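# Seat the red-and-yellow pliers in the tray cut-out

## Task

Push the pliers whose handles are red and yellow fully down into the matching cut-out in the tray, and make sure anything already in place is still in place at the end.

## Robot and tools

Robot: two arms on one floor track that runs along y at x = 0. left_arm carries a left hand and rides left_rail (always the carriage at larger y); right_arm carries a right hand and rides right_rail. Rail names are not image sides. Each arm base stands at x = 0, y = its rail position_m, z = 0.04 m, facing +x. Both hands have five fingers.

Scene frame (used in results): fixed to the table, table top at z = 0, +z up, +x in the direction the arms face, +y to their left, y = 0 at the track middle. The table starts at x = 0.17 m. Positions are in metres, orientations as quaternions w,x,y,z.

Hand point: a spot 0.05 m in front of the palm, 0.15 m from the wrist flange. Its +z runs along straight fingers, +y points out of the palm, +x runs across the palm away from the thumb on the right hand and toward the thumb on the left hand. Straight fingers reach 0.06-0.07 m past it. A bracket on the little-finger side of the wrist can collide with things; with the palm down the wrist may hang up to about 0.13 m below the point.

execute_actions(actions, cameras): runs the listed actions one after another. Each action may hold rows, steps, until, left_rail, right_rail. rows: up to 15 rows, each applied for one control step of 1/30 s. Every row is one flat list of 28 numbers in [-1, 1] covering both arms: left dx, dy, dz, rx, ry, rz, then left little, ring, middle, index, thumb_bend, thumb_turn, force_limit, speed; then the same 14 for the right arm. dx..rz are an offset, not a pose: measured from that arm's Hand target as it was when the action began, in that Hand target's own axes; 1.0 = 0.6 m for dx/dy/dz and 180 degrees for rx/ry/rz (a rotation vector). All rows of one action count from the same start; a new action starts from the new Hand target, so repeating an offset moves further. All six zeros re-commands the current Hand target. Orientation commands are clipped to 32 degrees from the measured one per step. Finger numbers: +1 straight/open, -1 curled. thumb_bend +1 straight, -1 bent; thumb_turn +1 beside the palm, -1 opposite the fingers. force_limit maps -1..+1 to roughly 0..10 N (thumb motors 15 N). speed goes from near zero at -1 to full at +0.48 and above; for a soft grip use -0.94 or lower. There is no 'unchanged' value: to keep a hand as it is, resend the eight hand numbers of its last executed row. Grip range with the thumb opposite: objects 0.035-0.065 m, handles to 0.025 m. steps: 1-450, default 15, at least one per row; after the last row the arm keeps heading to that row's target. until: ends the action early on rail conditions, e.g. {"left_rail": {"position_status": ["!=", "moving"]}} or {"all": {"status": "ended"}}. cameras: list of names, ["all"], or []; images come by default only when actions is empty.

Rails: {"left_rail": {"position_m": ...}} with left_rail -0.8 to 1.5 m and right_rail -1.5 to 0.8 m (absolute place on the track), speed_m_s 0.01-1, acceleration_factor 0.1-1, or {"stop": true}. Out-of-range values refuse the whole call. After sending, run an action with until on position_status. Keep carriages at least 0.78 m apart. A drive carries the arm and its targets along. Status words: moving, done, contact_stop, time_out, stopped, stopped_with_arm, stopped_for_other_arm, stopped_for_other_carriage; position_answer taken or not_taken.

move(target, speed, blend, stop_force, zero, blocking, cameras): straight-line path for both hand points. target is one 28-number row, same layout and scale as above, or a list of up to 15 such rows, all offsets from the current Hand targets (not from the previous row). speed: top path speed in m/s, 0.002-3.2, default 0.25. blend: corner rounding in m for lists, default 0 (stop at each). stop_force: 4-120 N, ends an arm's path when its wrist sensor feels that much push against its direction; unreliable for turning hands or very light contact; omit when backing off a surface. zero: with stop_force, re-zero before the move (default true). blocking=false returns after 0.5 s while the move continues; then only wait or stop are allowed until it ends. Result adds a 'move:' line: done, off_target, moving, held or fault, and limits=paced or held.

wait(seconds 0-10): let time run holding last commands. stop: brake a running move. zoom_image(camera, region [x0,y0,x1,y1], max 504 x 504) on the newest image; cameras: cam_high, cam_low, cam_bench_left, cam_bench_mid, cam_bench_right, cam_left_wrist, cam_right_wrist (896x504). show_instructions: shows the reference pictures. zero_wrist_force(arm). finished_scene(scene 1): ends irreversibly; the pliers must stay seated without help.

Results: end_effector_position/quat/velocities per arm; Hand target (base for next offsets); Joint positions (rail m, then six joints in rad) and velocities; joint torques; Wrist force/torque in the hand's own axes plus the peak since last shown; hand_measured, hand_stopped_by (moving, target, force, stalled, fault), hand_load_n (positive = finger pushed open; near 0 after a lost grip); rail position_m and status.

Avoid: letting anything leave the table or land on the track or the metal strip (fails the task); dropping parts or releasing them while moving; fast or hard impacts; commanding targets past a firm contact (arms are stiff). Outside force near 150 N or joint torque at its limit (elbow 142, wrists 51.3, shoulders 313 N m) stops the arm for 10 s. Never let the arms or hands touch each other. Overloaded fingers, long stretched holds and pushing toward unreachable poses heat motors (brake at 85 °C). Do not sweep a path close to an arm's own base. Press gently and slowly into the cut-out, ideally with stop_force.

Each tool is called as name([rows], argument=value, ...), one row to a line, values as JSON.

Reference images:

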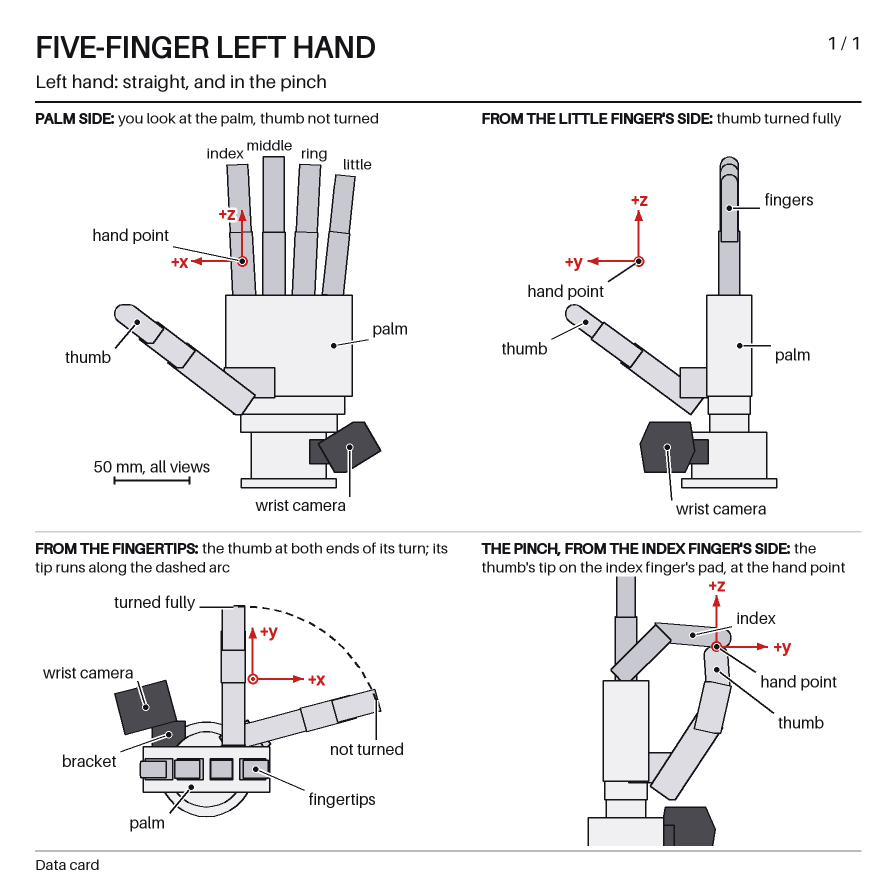

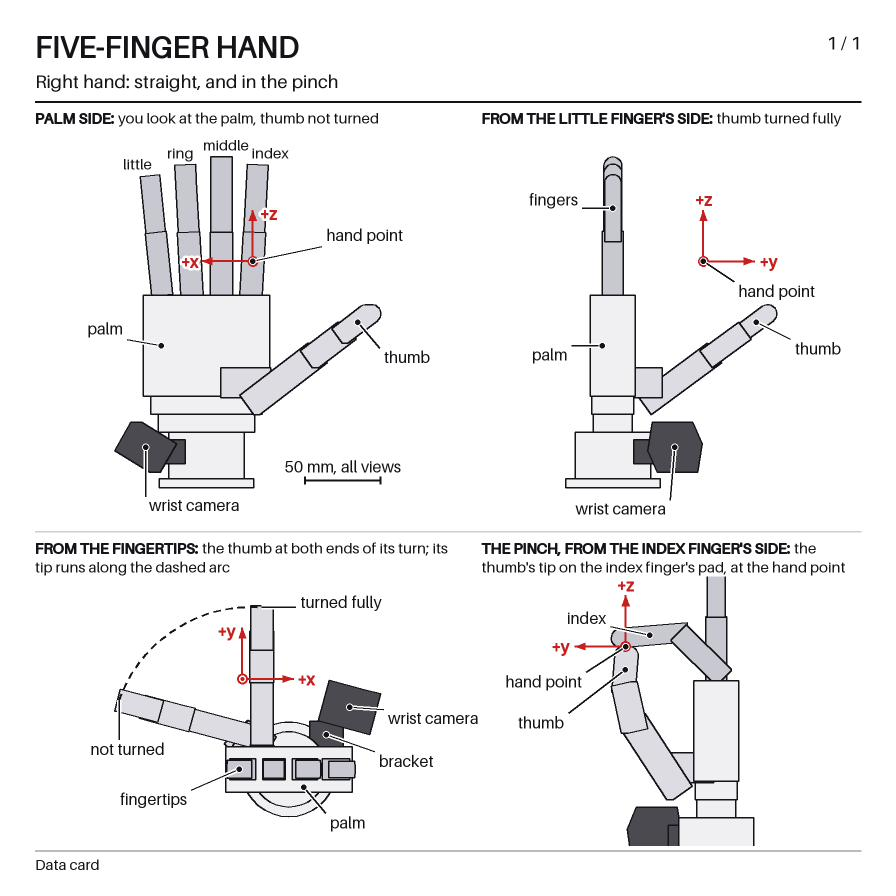

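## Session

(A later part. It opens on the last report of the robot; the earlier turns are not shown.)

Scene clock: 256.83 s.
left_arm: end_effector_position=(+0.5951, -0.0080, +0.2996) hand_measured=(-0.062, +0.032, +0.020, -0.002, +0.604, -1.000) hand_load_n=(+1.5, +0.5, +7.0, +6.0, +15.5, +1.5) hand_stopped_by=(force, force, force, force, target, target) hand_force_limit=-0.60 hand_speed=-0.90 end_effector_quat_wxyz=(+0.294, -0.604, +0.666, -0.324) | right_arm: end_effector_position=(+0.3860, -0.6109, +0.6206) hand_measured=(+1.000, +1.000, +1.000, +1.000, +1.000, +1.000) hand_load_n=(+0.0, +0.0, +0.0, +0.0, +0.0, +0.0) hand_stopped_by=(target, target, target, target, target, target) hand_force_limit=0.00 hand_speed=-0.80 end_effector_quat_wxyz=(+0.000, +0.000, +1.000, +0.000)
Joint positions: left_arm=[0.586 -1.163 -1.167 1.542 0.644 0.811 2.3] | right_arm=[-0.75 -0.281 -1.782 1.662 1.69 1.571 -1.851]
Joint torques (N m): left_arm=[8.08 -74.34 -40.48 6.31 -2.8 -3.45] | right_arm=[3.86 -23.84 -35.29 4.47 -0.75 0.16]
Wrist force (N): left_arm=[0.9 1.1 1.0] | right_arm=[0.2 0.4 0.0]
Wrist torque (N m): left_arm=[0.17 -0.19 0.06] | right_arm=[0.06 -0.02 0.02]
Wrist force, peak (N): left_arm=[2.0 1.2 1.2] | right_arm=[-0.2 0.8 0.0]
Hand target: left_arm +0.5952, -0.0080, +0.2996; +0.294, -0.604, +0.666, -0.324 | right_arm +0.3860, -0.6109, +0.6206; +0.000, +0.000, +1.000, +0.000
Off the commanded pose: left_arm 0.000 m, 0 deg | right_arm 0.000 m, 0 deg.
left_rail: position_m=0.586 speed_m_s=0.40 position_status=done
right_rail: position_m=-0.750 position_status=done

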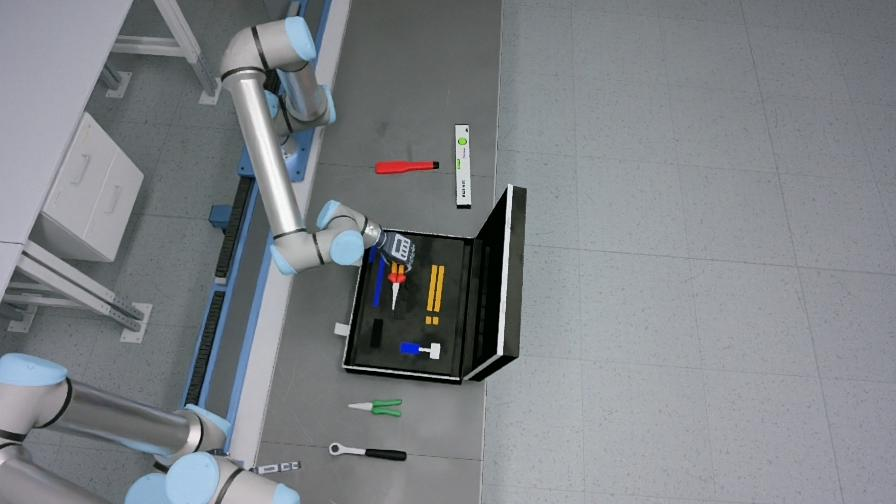

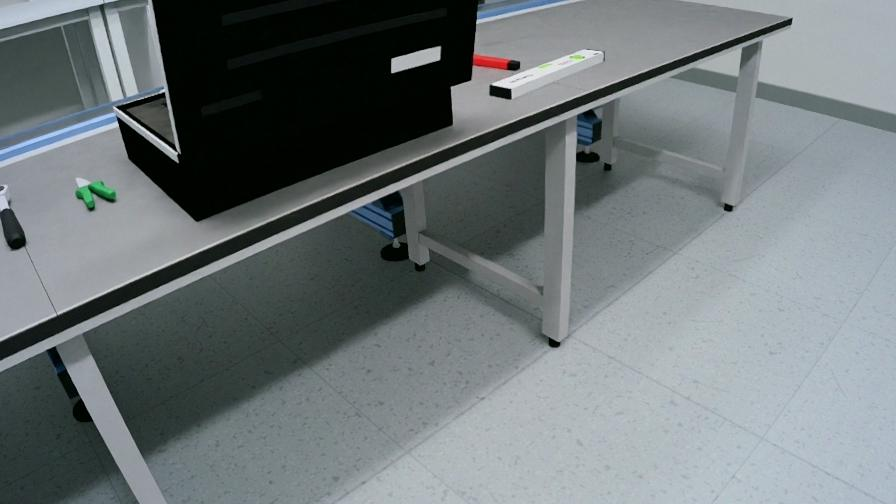

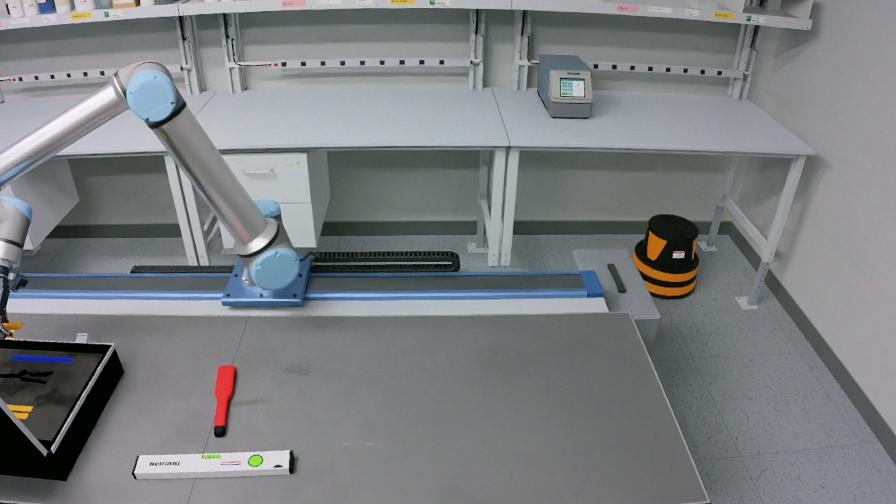

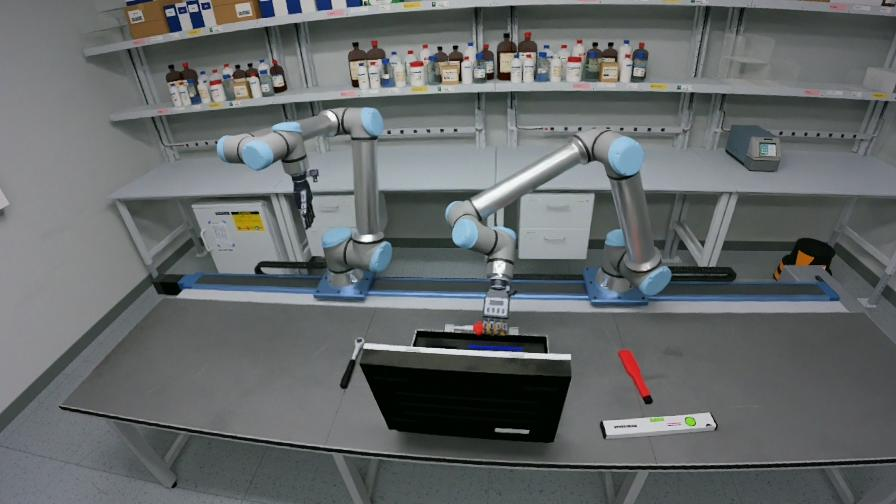

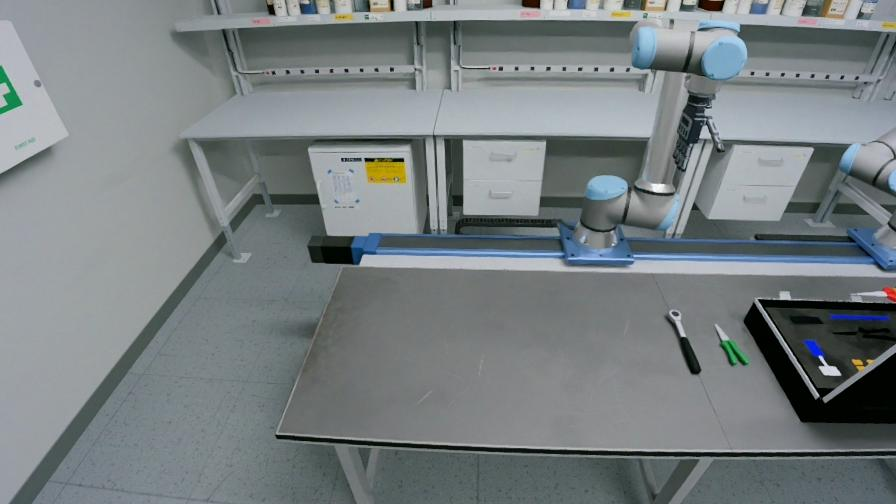

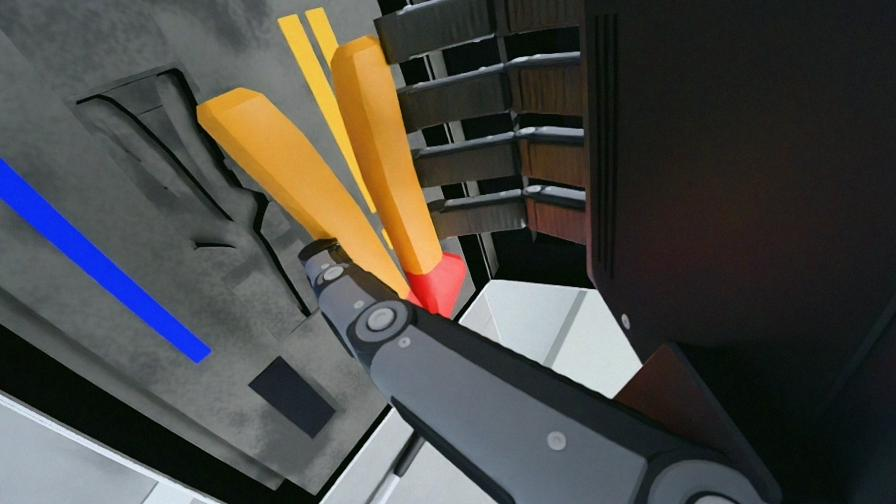

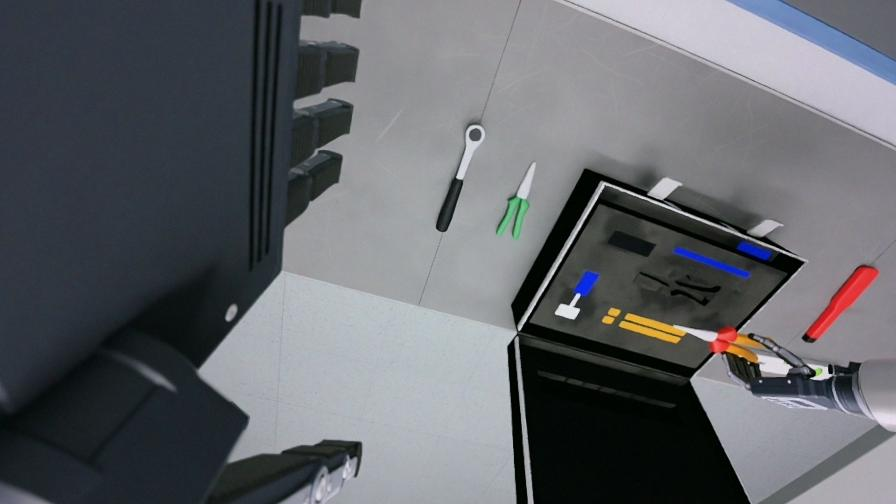

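zoom_image(camera="cam_right_wrist", region=[660, 300, 896, 450])

move([
  [-0.036,0.1728,0.1078,0,0.0044,0.0034, -0.3,-0.3,-0.35,-0.35,0.6,-1,-0.6,-0.9, 0,0,0,0,0,0,1,1,1,1,1,1,0,-0.8],
], speed=0.12, cameras=["all"])

zoom_image(camera="cam_left_wrist", region=[0, 0, 500, 504])

zoom_image(camera="cam_right_wrist", region=[600, 200, 896, 450])

zoom_image(camera="cam_high", region=[340, 220, 480, 340])

Scaled by 2.136.

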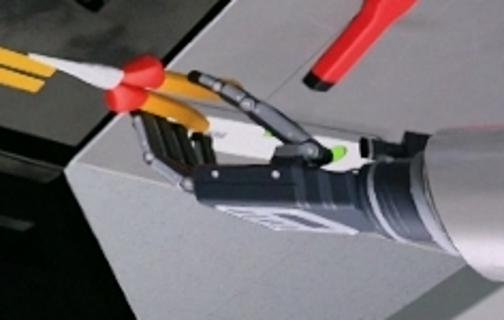

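Scene clock: 286.33 s.
left_arm: end_effector_position=(+0.5842, +0.0148, +0.1782) hand_measured=(-0.062, +0.032, +0.020, -0.002, +0.604, -1.000) hand_load_n=(+1.5, +0.5, +7.0, +6.0, +15.5, +1.5) hand_stopped_by=(force, force, force, force, target, target) hand_force_limit=-0.60 hand_speed=-0.90 end_effector_quat_wxyz=(+0.291, -0.599, +0.671, -0.327) | right_arm: end_effector_position=(+0.3860, -0.6109, +0.6206) hand_measured=(+1.000, +1.000, +1.000, +1.000, +1.000, +1.000) hand_load_n=(-0.5, +0.0, +0.5, +0.0, +0.0, +0.0) hand_stopped_by=(target, target, target, target, target, target) hand_force_limit=0.00 hand_speed=-0.80 end_effector_quat_wxyz=(+0.000, +0.000, +1.000, +0.000)
Joint positions: left_arm=[0.586 -1.162 -1.117 1.704 0.417 0.821 2.322] | right_arm=[-0.75 -0.281 -1.782 1.662 1.69 1.571 -1.851]
Joint torques (N m): left_arm=[8.8 -58.62 -25.62 -1.26 1.13 2.65] | right_arm=[3.39 -25.56 -36.06 4.48 -0.4 0.31]
Wrist force (N): left_arm=[0.9 0.4 0.7] | right_arm=[0.1 0.3 -0.2]
Wrist torque (N m): left_arm=[0.12 -0.18 -0.18] | right_arm=[0.05 0.00 0.01]
Wrist force, peak (N): left_arm=[1.3 1.6 1.8] | right_arm=[-0.4 0.7 0.3]
Hand target: left_arm +0.5842, +0.0148, +0.1781; +0.291, -0.599, +0.671, -0.327 | right_arm +0.3860, -0.6109, +0.6206; +0.000, +0.000, +1.000, +0.000
Off the commanded pose: left_arm 0.000 m, 0 deg | right_arm 0.000 m, 0 deg.
left_rail: position_m=0.586 speed_m_s=0.40 position_status=done
right_rail: position_m=-0.750 position_status=done
move: done

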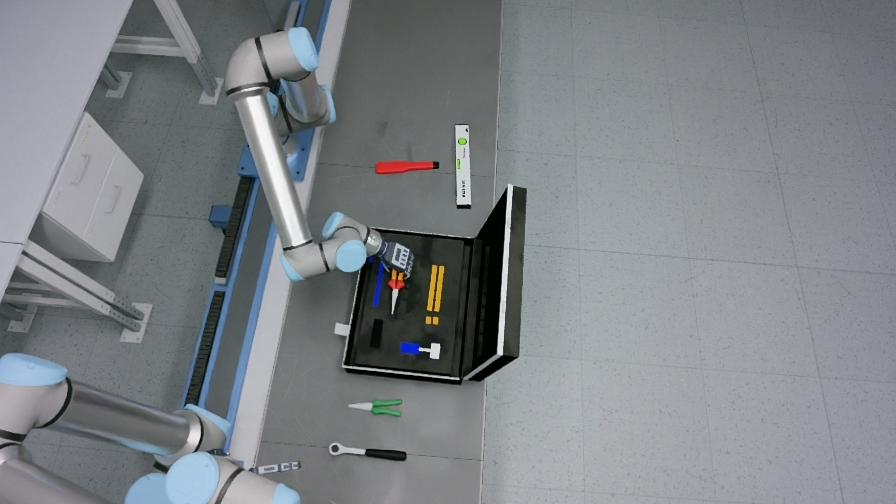

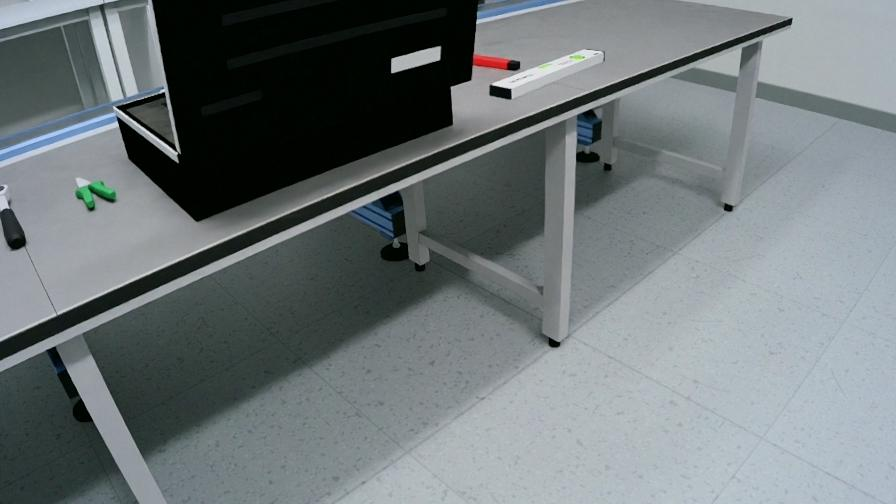

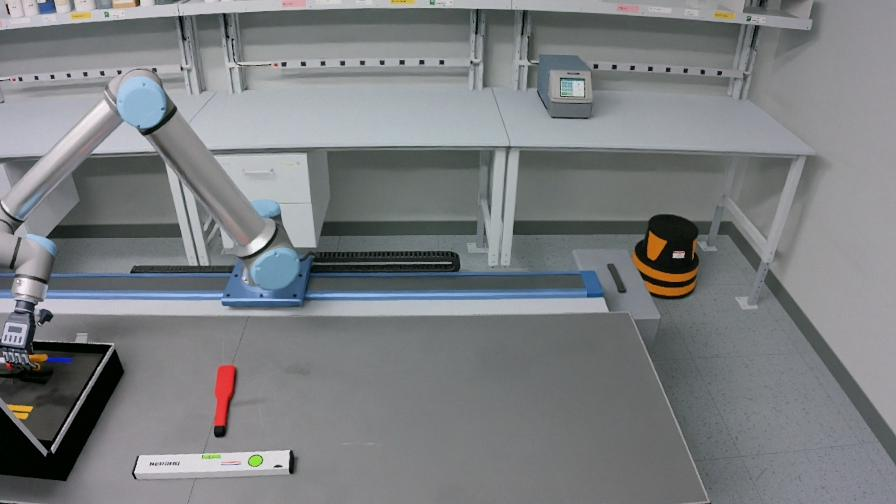

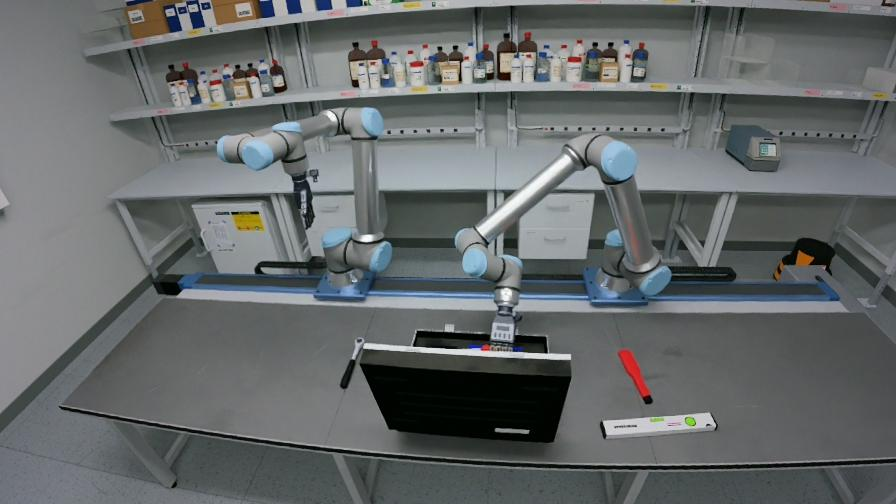

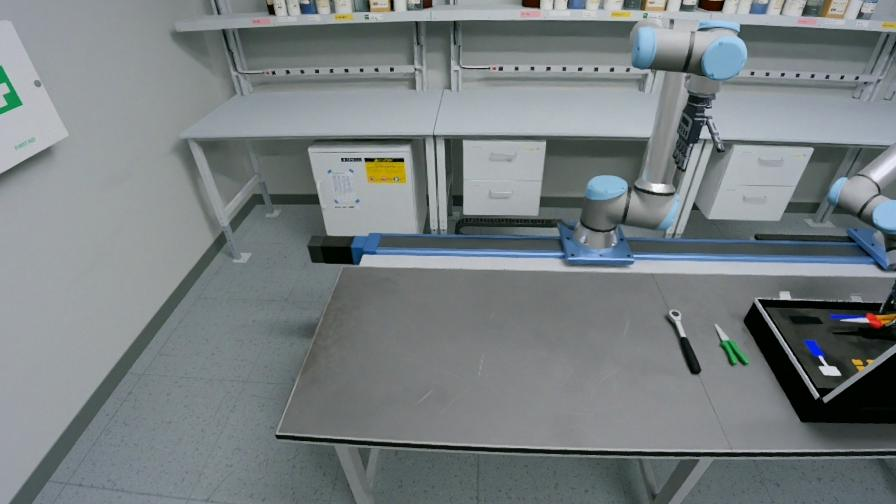

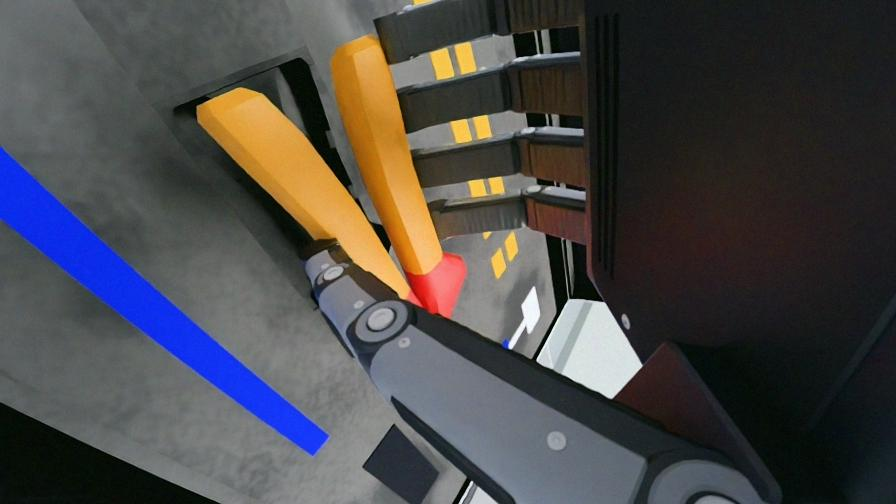

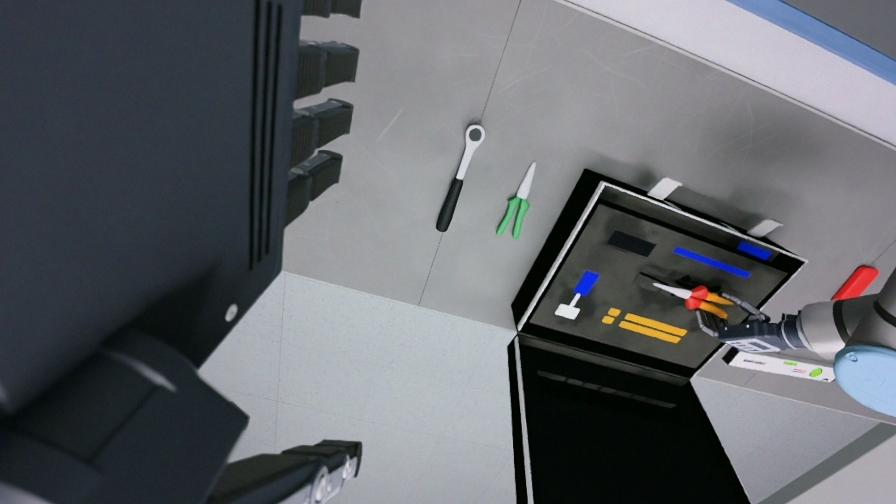

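Scaled by 1.000.

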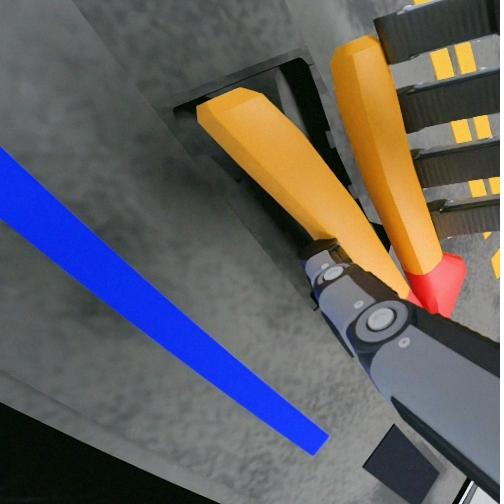

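Scaled by 1.703.

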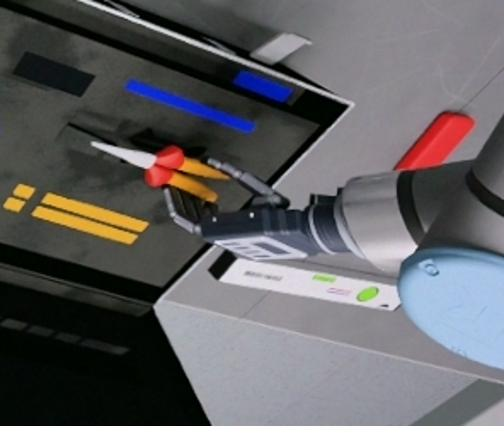

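Scaled by 3.600.

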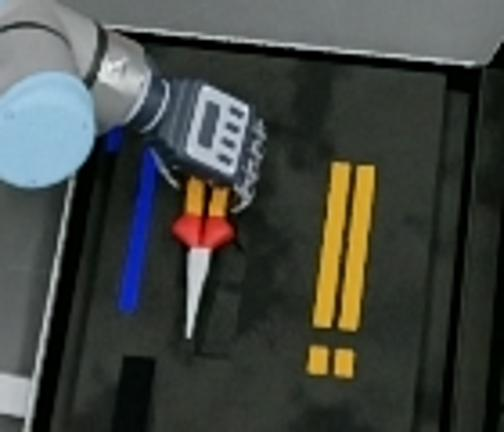

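move([
  [0.0004,0.019,0.0107,0,0,0, -0.3,-0.3,-0.35,-0.35,0.6,-1,-0.6,-0.9, 0,0,0,0,0,0,1,1,1,1,1,1,0,-0.8],
], speed=0.03, stop_force=6, cameras=["cam_left_wrist","cam_right_wrist","cam_high","cam_bench_left"])

zoom_image(camera="cam_right_wrist", region=[620, 240, 770, 350])

zoom_image(camera="cam_left_wrist", region=[130, 20, 480, 340])

zoom_image(camera="cam_high", region=[360, 230, 440, 330])

Scene clock: 304.00 s.
left_arm: end_effector_position=(+0.5822, +0.0148, +0.1652) hand_measured=(-0.062, +0.032, +0.020, -0.002, +0.604, -1.000) hand_load_n=(+1.5, +1.0, +7.0, +6.0, +15.0, +1.5) hand_stopped_by=(force, force, force, force, target, target) hand_force_limit=-0.60 hand_speed=-0.90 end_effector_quat_wxyz=(+0.291, -0.599, +0.671, -0.327) | right_arm: end_effector_position=(+0.3860, -0.6109, +0.6206) hand_measured=(+1.000, +1.000, +1.000, +1.000, +1.000, +1.000) hand_load_n=(+0.0, +0.0, +0.0, +0.0, +0.0, +0.0) hand_stopped_by=(target, target, target, target, target, target) hand_force_limit=0.00 hand_speed=-0.80 end_effector_quat_wxyz=(+0.000, +0.000, +1.000, +0.000)
Joint positions: left_arm=[0.586 -1.164 -1.106 1.715 0.397 0.819 2.319] | right_arm=[-0.75 -0.281 -1.782 1.662 1.69 1.571 -1.851]
Joint torques (N m): left_arm=[-6.23 -57.51 -26.37 -1.79 -3.96 -3.55] | right_arm=[3.27 -26.1 -35.38 4.62 -0.33 0.56]
Wrist force (N): left_arm=[1.0 0.4 1.0] | right_arm=[0.0 0.4 0.0]
Wrist torque (N m): left_arm=[0.11 -0.19 0.09] | right_arm=[0.06 0.01 0.01]
Wrist force, peak (N): left_arm=[1.8 0.5 1.0] | right_arm=[-0.6 0.4 0.4]
Hand target: left_arm +0.5822, +0.0148, +0.1652; +0.291, -0.599, +0.671, -0.327 | right_arm +0.3860, -0.6109, +0.6206; +0.000, +0.000, +1.000, +0.000
Off the commanded pose: left_arm 0.000 m, 0 deg | right_arm 0.000 m, 0 deg.
left_rail: position_m=0.586 speed_m_s=0.40 position_status=done
right_rail: position_m=-0.750 position_status=done
move: done
Images, in order (width x height): cam_high 896x504, cam_bench_left 896x504, cam_left_wrist 896x504, cam_right_wrist 896x504.

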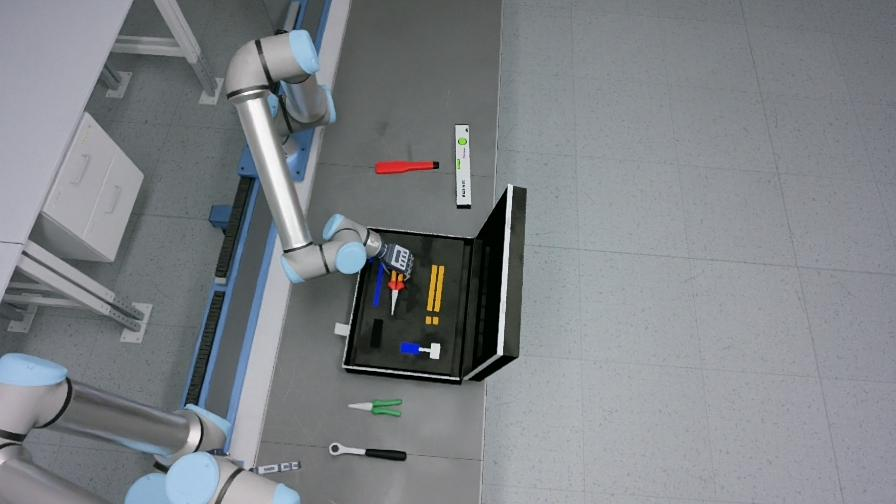

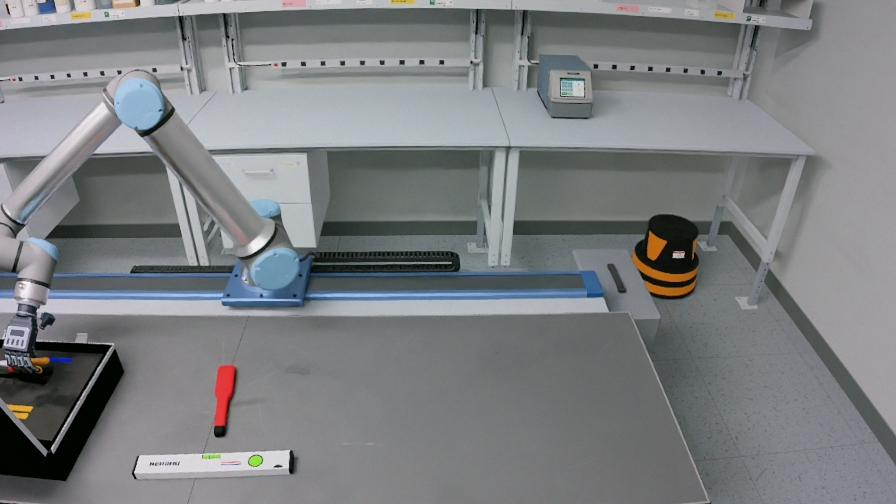

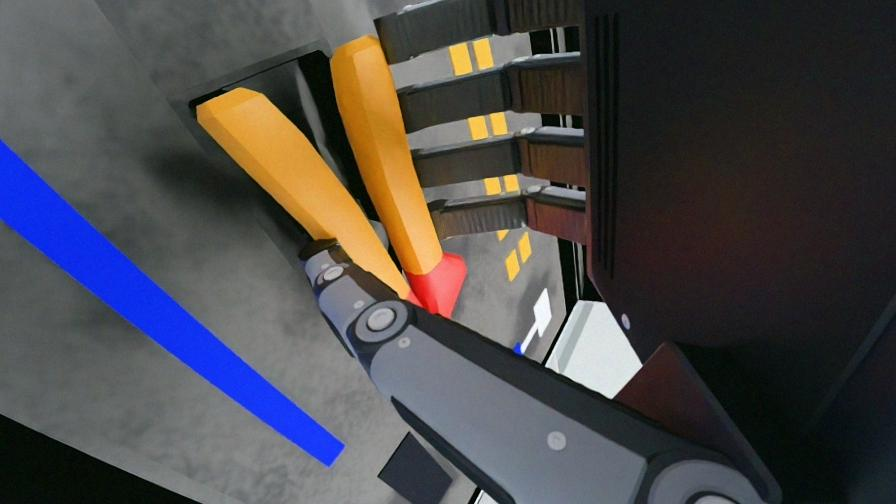

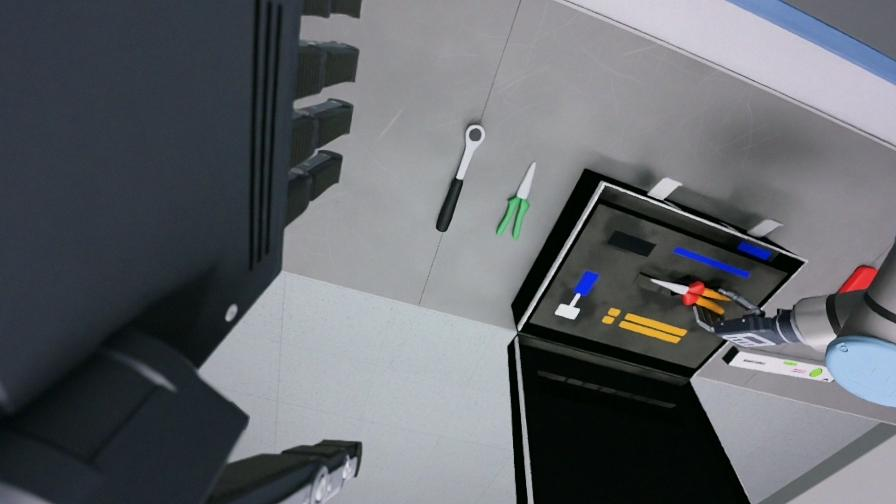

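Scaled by 3.360.

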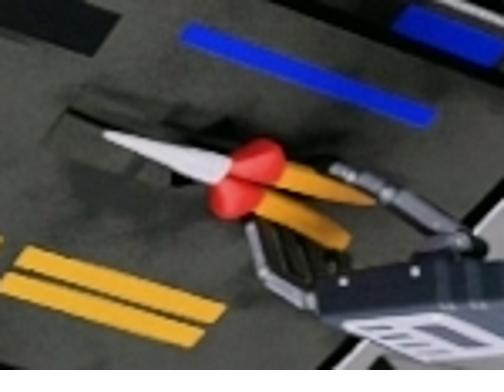

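Scaled by 1.440.

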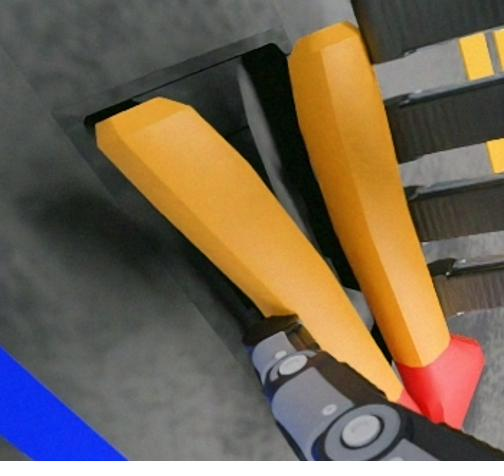

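Scaled by 5.040.

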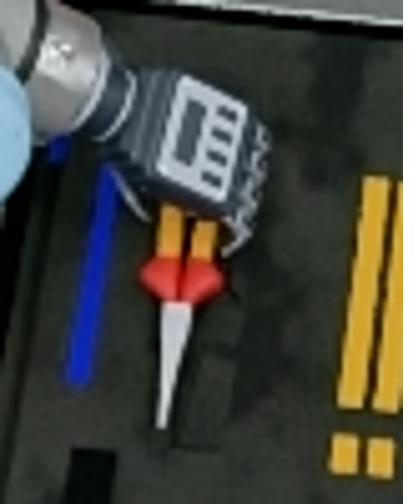

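move([
  [0.01,-0.160,-0.036,0,0,0, -0.3,-0.3,-0.35,-0.35,0.6,-1,-0.6,-0.9, 0,0,0,0,0,0,1,1,1,1,1,1,0,-0.8],
], speed=0.15, cameras=["cam_left_wrist"])

zoom_image(camera="cam_left_wrist", region=[0, 0, 350, 350])

Scene clock: 325.40 s.
left_arm: end_effector_position=(+0.6234, +0.0041, +0.2540) hand_measured=(-0.062, +0.032, +0.020, -0.002, +0.604, -1.000) hand_load_n=(+1.5, +0.5, +7.0, +6.0, +15.0, +1.5) hand_stopped_by=(force, force, force, force, target, target) hand_force_limit=-0.60 hand_speed=-0.90 end_effector_quat_wxyz=(+0.291, -0.599, +0.671, -0.327) | right_arm: end_effector_position=(+0.3860, -0.6109, +0.6206) hand_measured=(+1.000, +1.000, +1.000, +1.000, +1.000, +1.000) hand_load_n=(+0.0, +0.0, +0.0, +0.0, +0.0, +0.0) hand_stopped_by=(target, target, target, target, target, target) hand_force_limit=0.00 hand_speed=-0.80 end_effector_quat_wxyz=(+0.000, +0.000, +1.000, +0.000)
Joint positions: left_arm=[0.586 -1.115 -1.135 1.572 0.53 0.847 2.375] | right_arm=[-0.75 -0.281 -1.782 1.662 1.69 1.571 -1.851]
Joint torques (N m): left_arm=[8.93 -75.69 -45.13 6.96 1.24 2.69] | right_arm=[6.42 -23.85 -35.98 4.56 -0.2 0.41]
Wrist force (N): left_arm=[1.2 1.2 1.2] | right_arm=[-0.1 0.3 0.2]
Wrist torque (N m): left_arm=[0.14 -0.24 -0.16] | right_arm=[0.03 0.02 0.00]
Wrist force, peak (N): left_arm=[2.0 2.4 1.2] | right_arm=[0.1 0.8 0.1]
Hand target: left_arm +0.6235, +0.0040, +0.2540; +0.291, -0.599, +0.671, -0.327 | right_arm +0.3860, -0.6109, +0.6206; +0.000, +0.000, +1.000, +0.000
Off the commanded pose: left_arm 0.000 m, 0 deg | right_arm 0.000 m, 0 deg.
left_rail: position_m=0.586 speed_m_s=0.40 position_status=done
right_rail: position_m=-0.750 position_status=done
move: done
Images, in order (width x height): cam_left_wrist 896x504.

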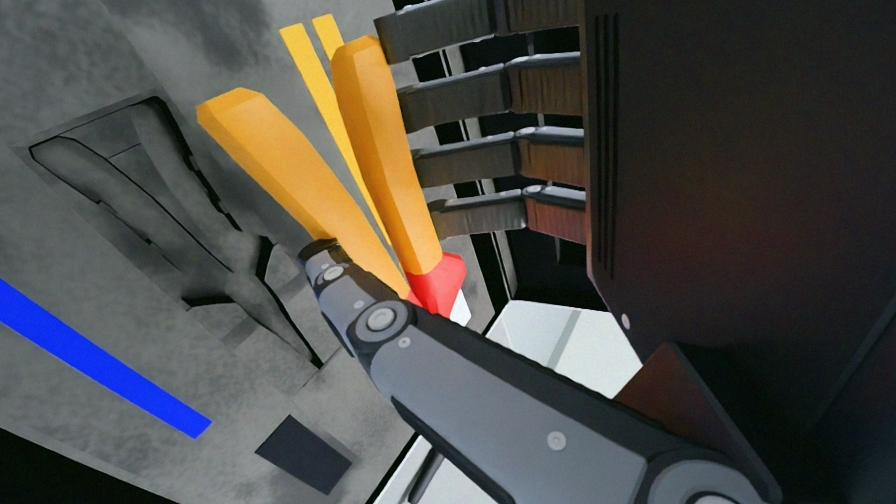

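Scaled by 1.440.

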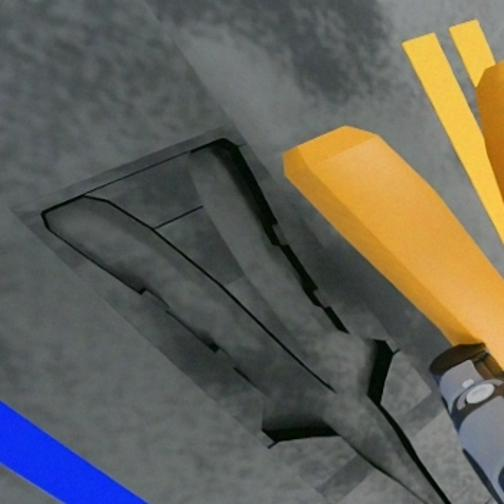

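zoom_image(camera="cam_left_wrist", region=[0, 70, 200, 270])

zoom_image(camera="cam_left_wrist", region=[150, 200, 350, 400])

Scaled by 2.520.

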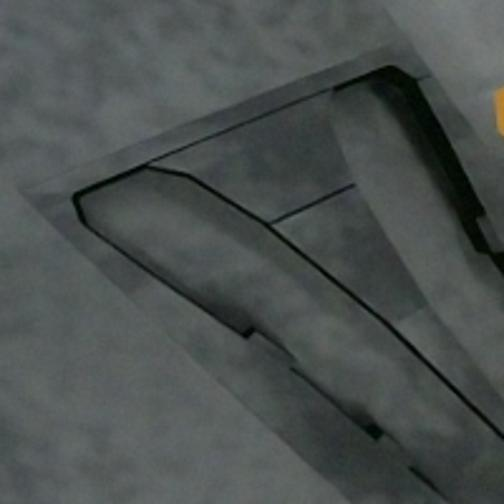

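Scaled by 2.520.

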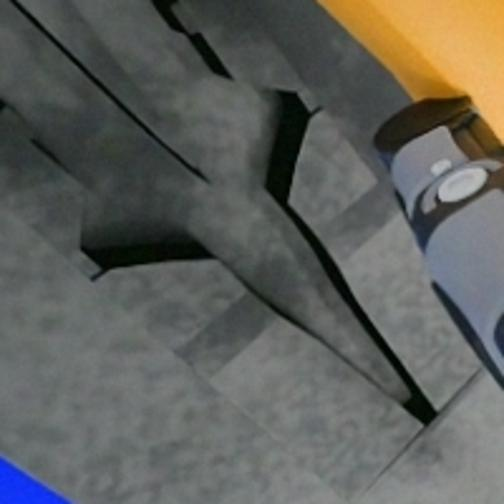

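move([
  [-0.0148,0.1518,0.0465,0,-0.0026,-0.0021, -0.3,-0.3,-0.35,-0.35,0.6,-1,-0.6,-0.9, 0,0,0,0,0,0,1,1,1,1,1,1,0,-0.8],
], speed=0.1, cameras=["cam_left_wrist"])

zoom_image(camera="cam_left_wrist", region=[100, 0, 500, 340])

Scene clock: 416.30 s.
left_arm: end_effector_position=(+0.5906, +0.0167, +0.1654) hand_measured=(-0.062, +0.032, +0.020, -0.002, +0.604, -1.000) hand_load_n=(+1.5, +0.5, +7.0, +6.0, +15.5, +1.5) hand_stopped_by=(force, force, force, force, target, target) hand_force_limit=-0.60 hand_speed=-0.90 end_effector_quat_wxyz=(+0.293, -0.602, +0.668, -0.325) | right_arm: end_effector_position=(+0.3860, -0.6109, +0.6206) hand_measured=(+1.000, +1.000, +1.000, +1.000, +1.000, +1.000) hand_load_n=(+0.0, +0.0, +0.0, +0.0, +0.0, +0.0) hand_stopped_by=(target, target, target, target, target, target) hand_force_limit=0.00 hand_speed=-0.80 end_effector_quat_wxyz=(+0.000, +0.000, +1.000, +0.000)
Joint positions: left_arm=[0.586 -1.153 -1.1 1.705 0.4 0.82 2.32] | right_arm=[-0.75 -0.281 -1.782 1.662 1.69 1.571 -1.851]
Joint torques (N m): left_arm=[-8.02 -54.32 -27.08 -2.06 -3.65 -3.79] | right_arm=[6.47 -26.01 -34.81 4.82 -0.47 -0.08]
Wrist force (N): left_arm=[1.1 0.5 1.0] | right_arm=[-0.3 0.3 -0.1]
Wrist torque (N m): left_arm=[0.11 -0.20 0.09] | right_arm=[0.05 0.05 0.00]
Wrist force, peak (N): left_arm=[1.8 1.2 1.3] | right_arm=[0.1 0.9 0.0]
Hand target: left_arm +0.5905, +0.0167, +0.1651; +0.293, -0.602, +0.668, -0.325 | right_arm +0.3860, -0.6109, +0.6206; +0.000, +0.000, +1.000, +0.000
Off the commanded pose: left_arm 0.000 m, 0 deg | right_arm 0.000 m, 0 deg.
left_rail: position_m=0.586 speed_m_s=0.40 position_status=done
right_rail: position_m=-0.750 position_status=done
move: done
Images, in order (width x height): cam_left_wrist 896x504.

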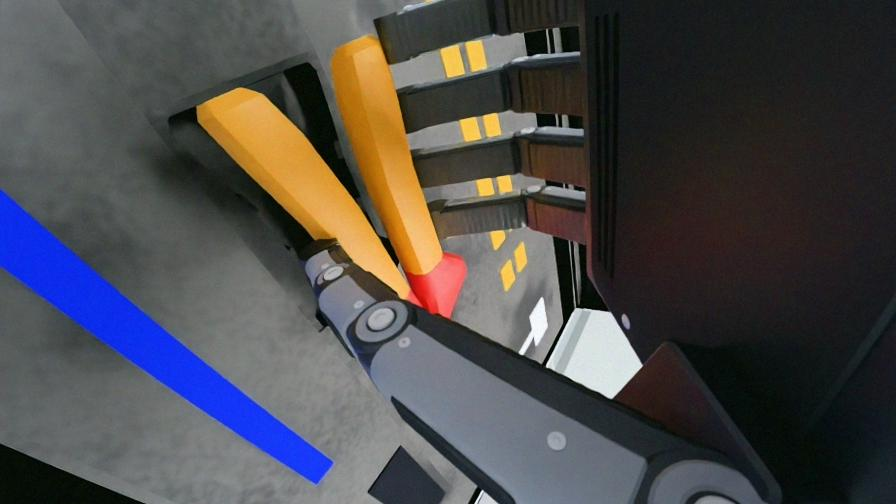

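Scaled by 1.260.

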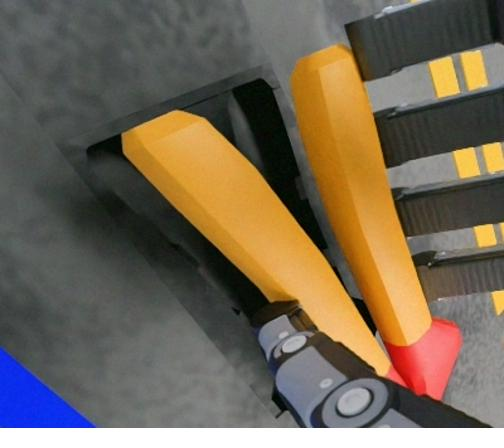

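move([
  [0,0.0112,0.0087,0,0,0, -0.3,-0.3,-0.35,-0.35,0.6,-1,-0.6,-0.9, 0,0,0,0,0,0,1,1,1,1,1,1,0,-0.8],
], speed=0.02, stop_force=5, cameras=["cam_left_wrist"])

zoom_image(camera="cam_left_wrist", region=[100, 0, 500, 340])

Scene clock: 424.57 s.
left_arm: end_effector_position=(+0.5905, +0.0167, +0.1566) hand_measured=(-0.062, +0.032, +0.020, -0.002, +0.604, -1.000) hand_load_n=(+1.5, +0.5, +7.0, +6.0, +15.0, +1.5) hand_stopped_by=(force, force, force, force, target, target) hand_force_limit=-0.60 hand_speed=-0.90 end_effector_quat_wxyz=(+0.293, -0.602, +0.668, -0.325) | right_arm: end_effector_position=(+0.3860, -0.6109, +0.6206) hand_measured=(+1.000, +1.000, +1.000, +1.000, +1.000, +1.000) hand_load_n=(+0.0, +0.0, +0.0, +0.0, +0.0, +0.0) hand_stopped_by=(target, target, target, target, target, target) hand_force_limit=0.00 hand_speed=-0.80 end_effector_quat_wxyz=(+0.000, +0.000, +1.000, +0.000)
Joint positions: left_arm=[0.586 -1.153 -1.092 1.71 0.387 0.82 2.319] | right_arm=[-0.75 -0.281 -1.782 1.662 1.69 1.571 -1.851]
Joint torques (N m): left_arm=[-9.75 -58.37 -25.36 -1.49 -4.03 -2.24] | right_arm=[5.32 -28.18 -36.01 4.55 -0.55 -0.01]
Wrist force (N): left_arm=[1.2 0.8 0.7] | right_arm=[-0.1 0.4 0.1]
Wrist torque (N m): left_arm=[0.17 -0.23 0.09] | right_arm=[0.05 0.02 0.00]
Wrist force, peak (N): left_arm=[1.4 0.8 1.4] | right_arm=[0.3 0.8 0.1]
Hand target: left_arm +0.5905, +0.0167, +0.1566; +0.293, -0.602, +0.668, -0.325 | right_arm +0.3860, -0.6109, +0.6206; +0.000, +0.000, +1.000, +0.000
Off the commanded pose: left_arm 0.000 m, 0 deg | right_arm 0.000 m, 0 deg.
left_rail: position_m=0.586 speed_m_s=0.40 position_status=done
right_rail: position_m=-0.750 position_status=done
move: done
Images, in order (width x height): cam_left_wrist 896x504.

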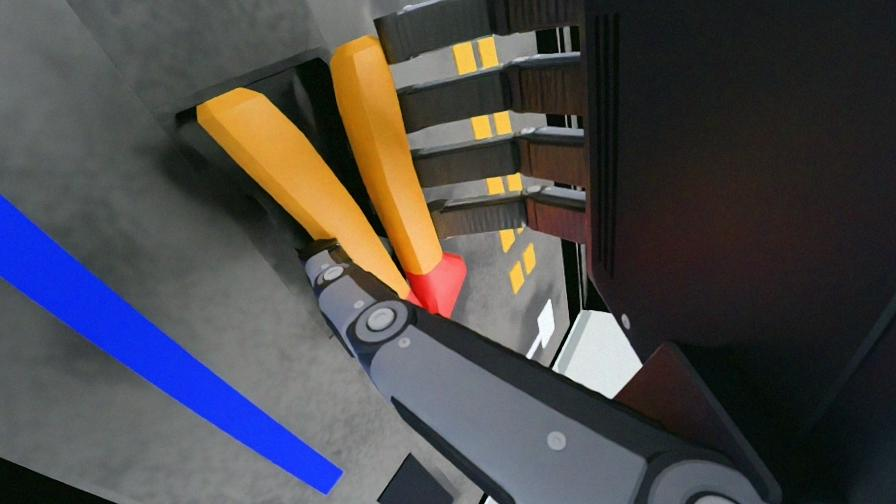

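Scaled by 1.260.

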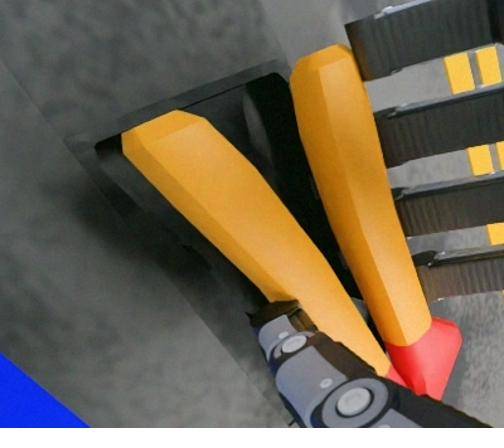

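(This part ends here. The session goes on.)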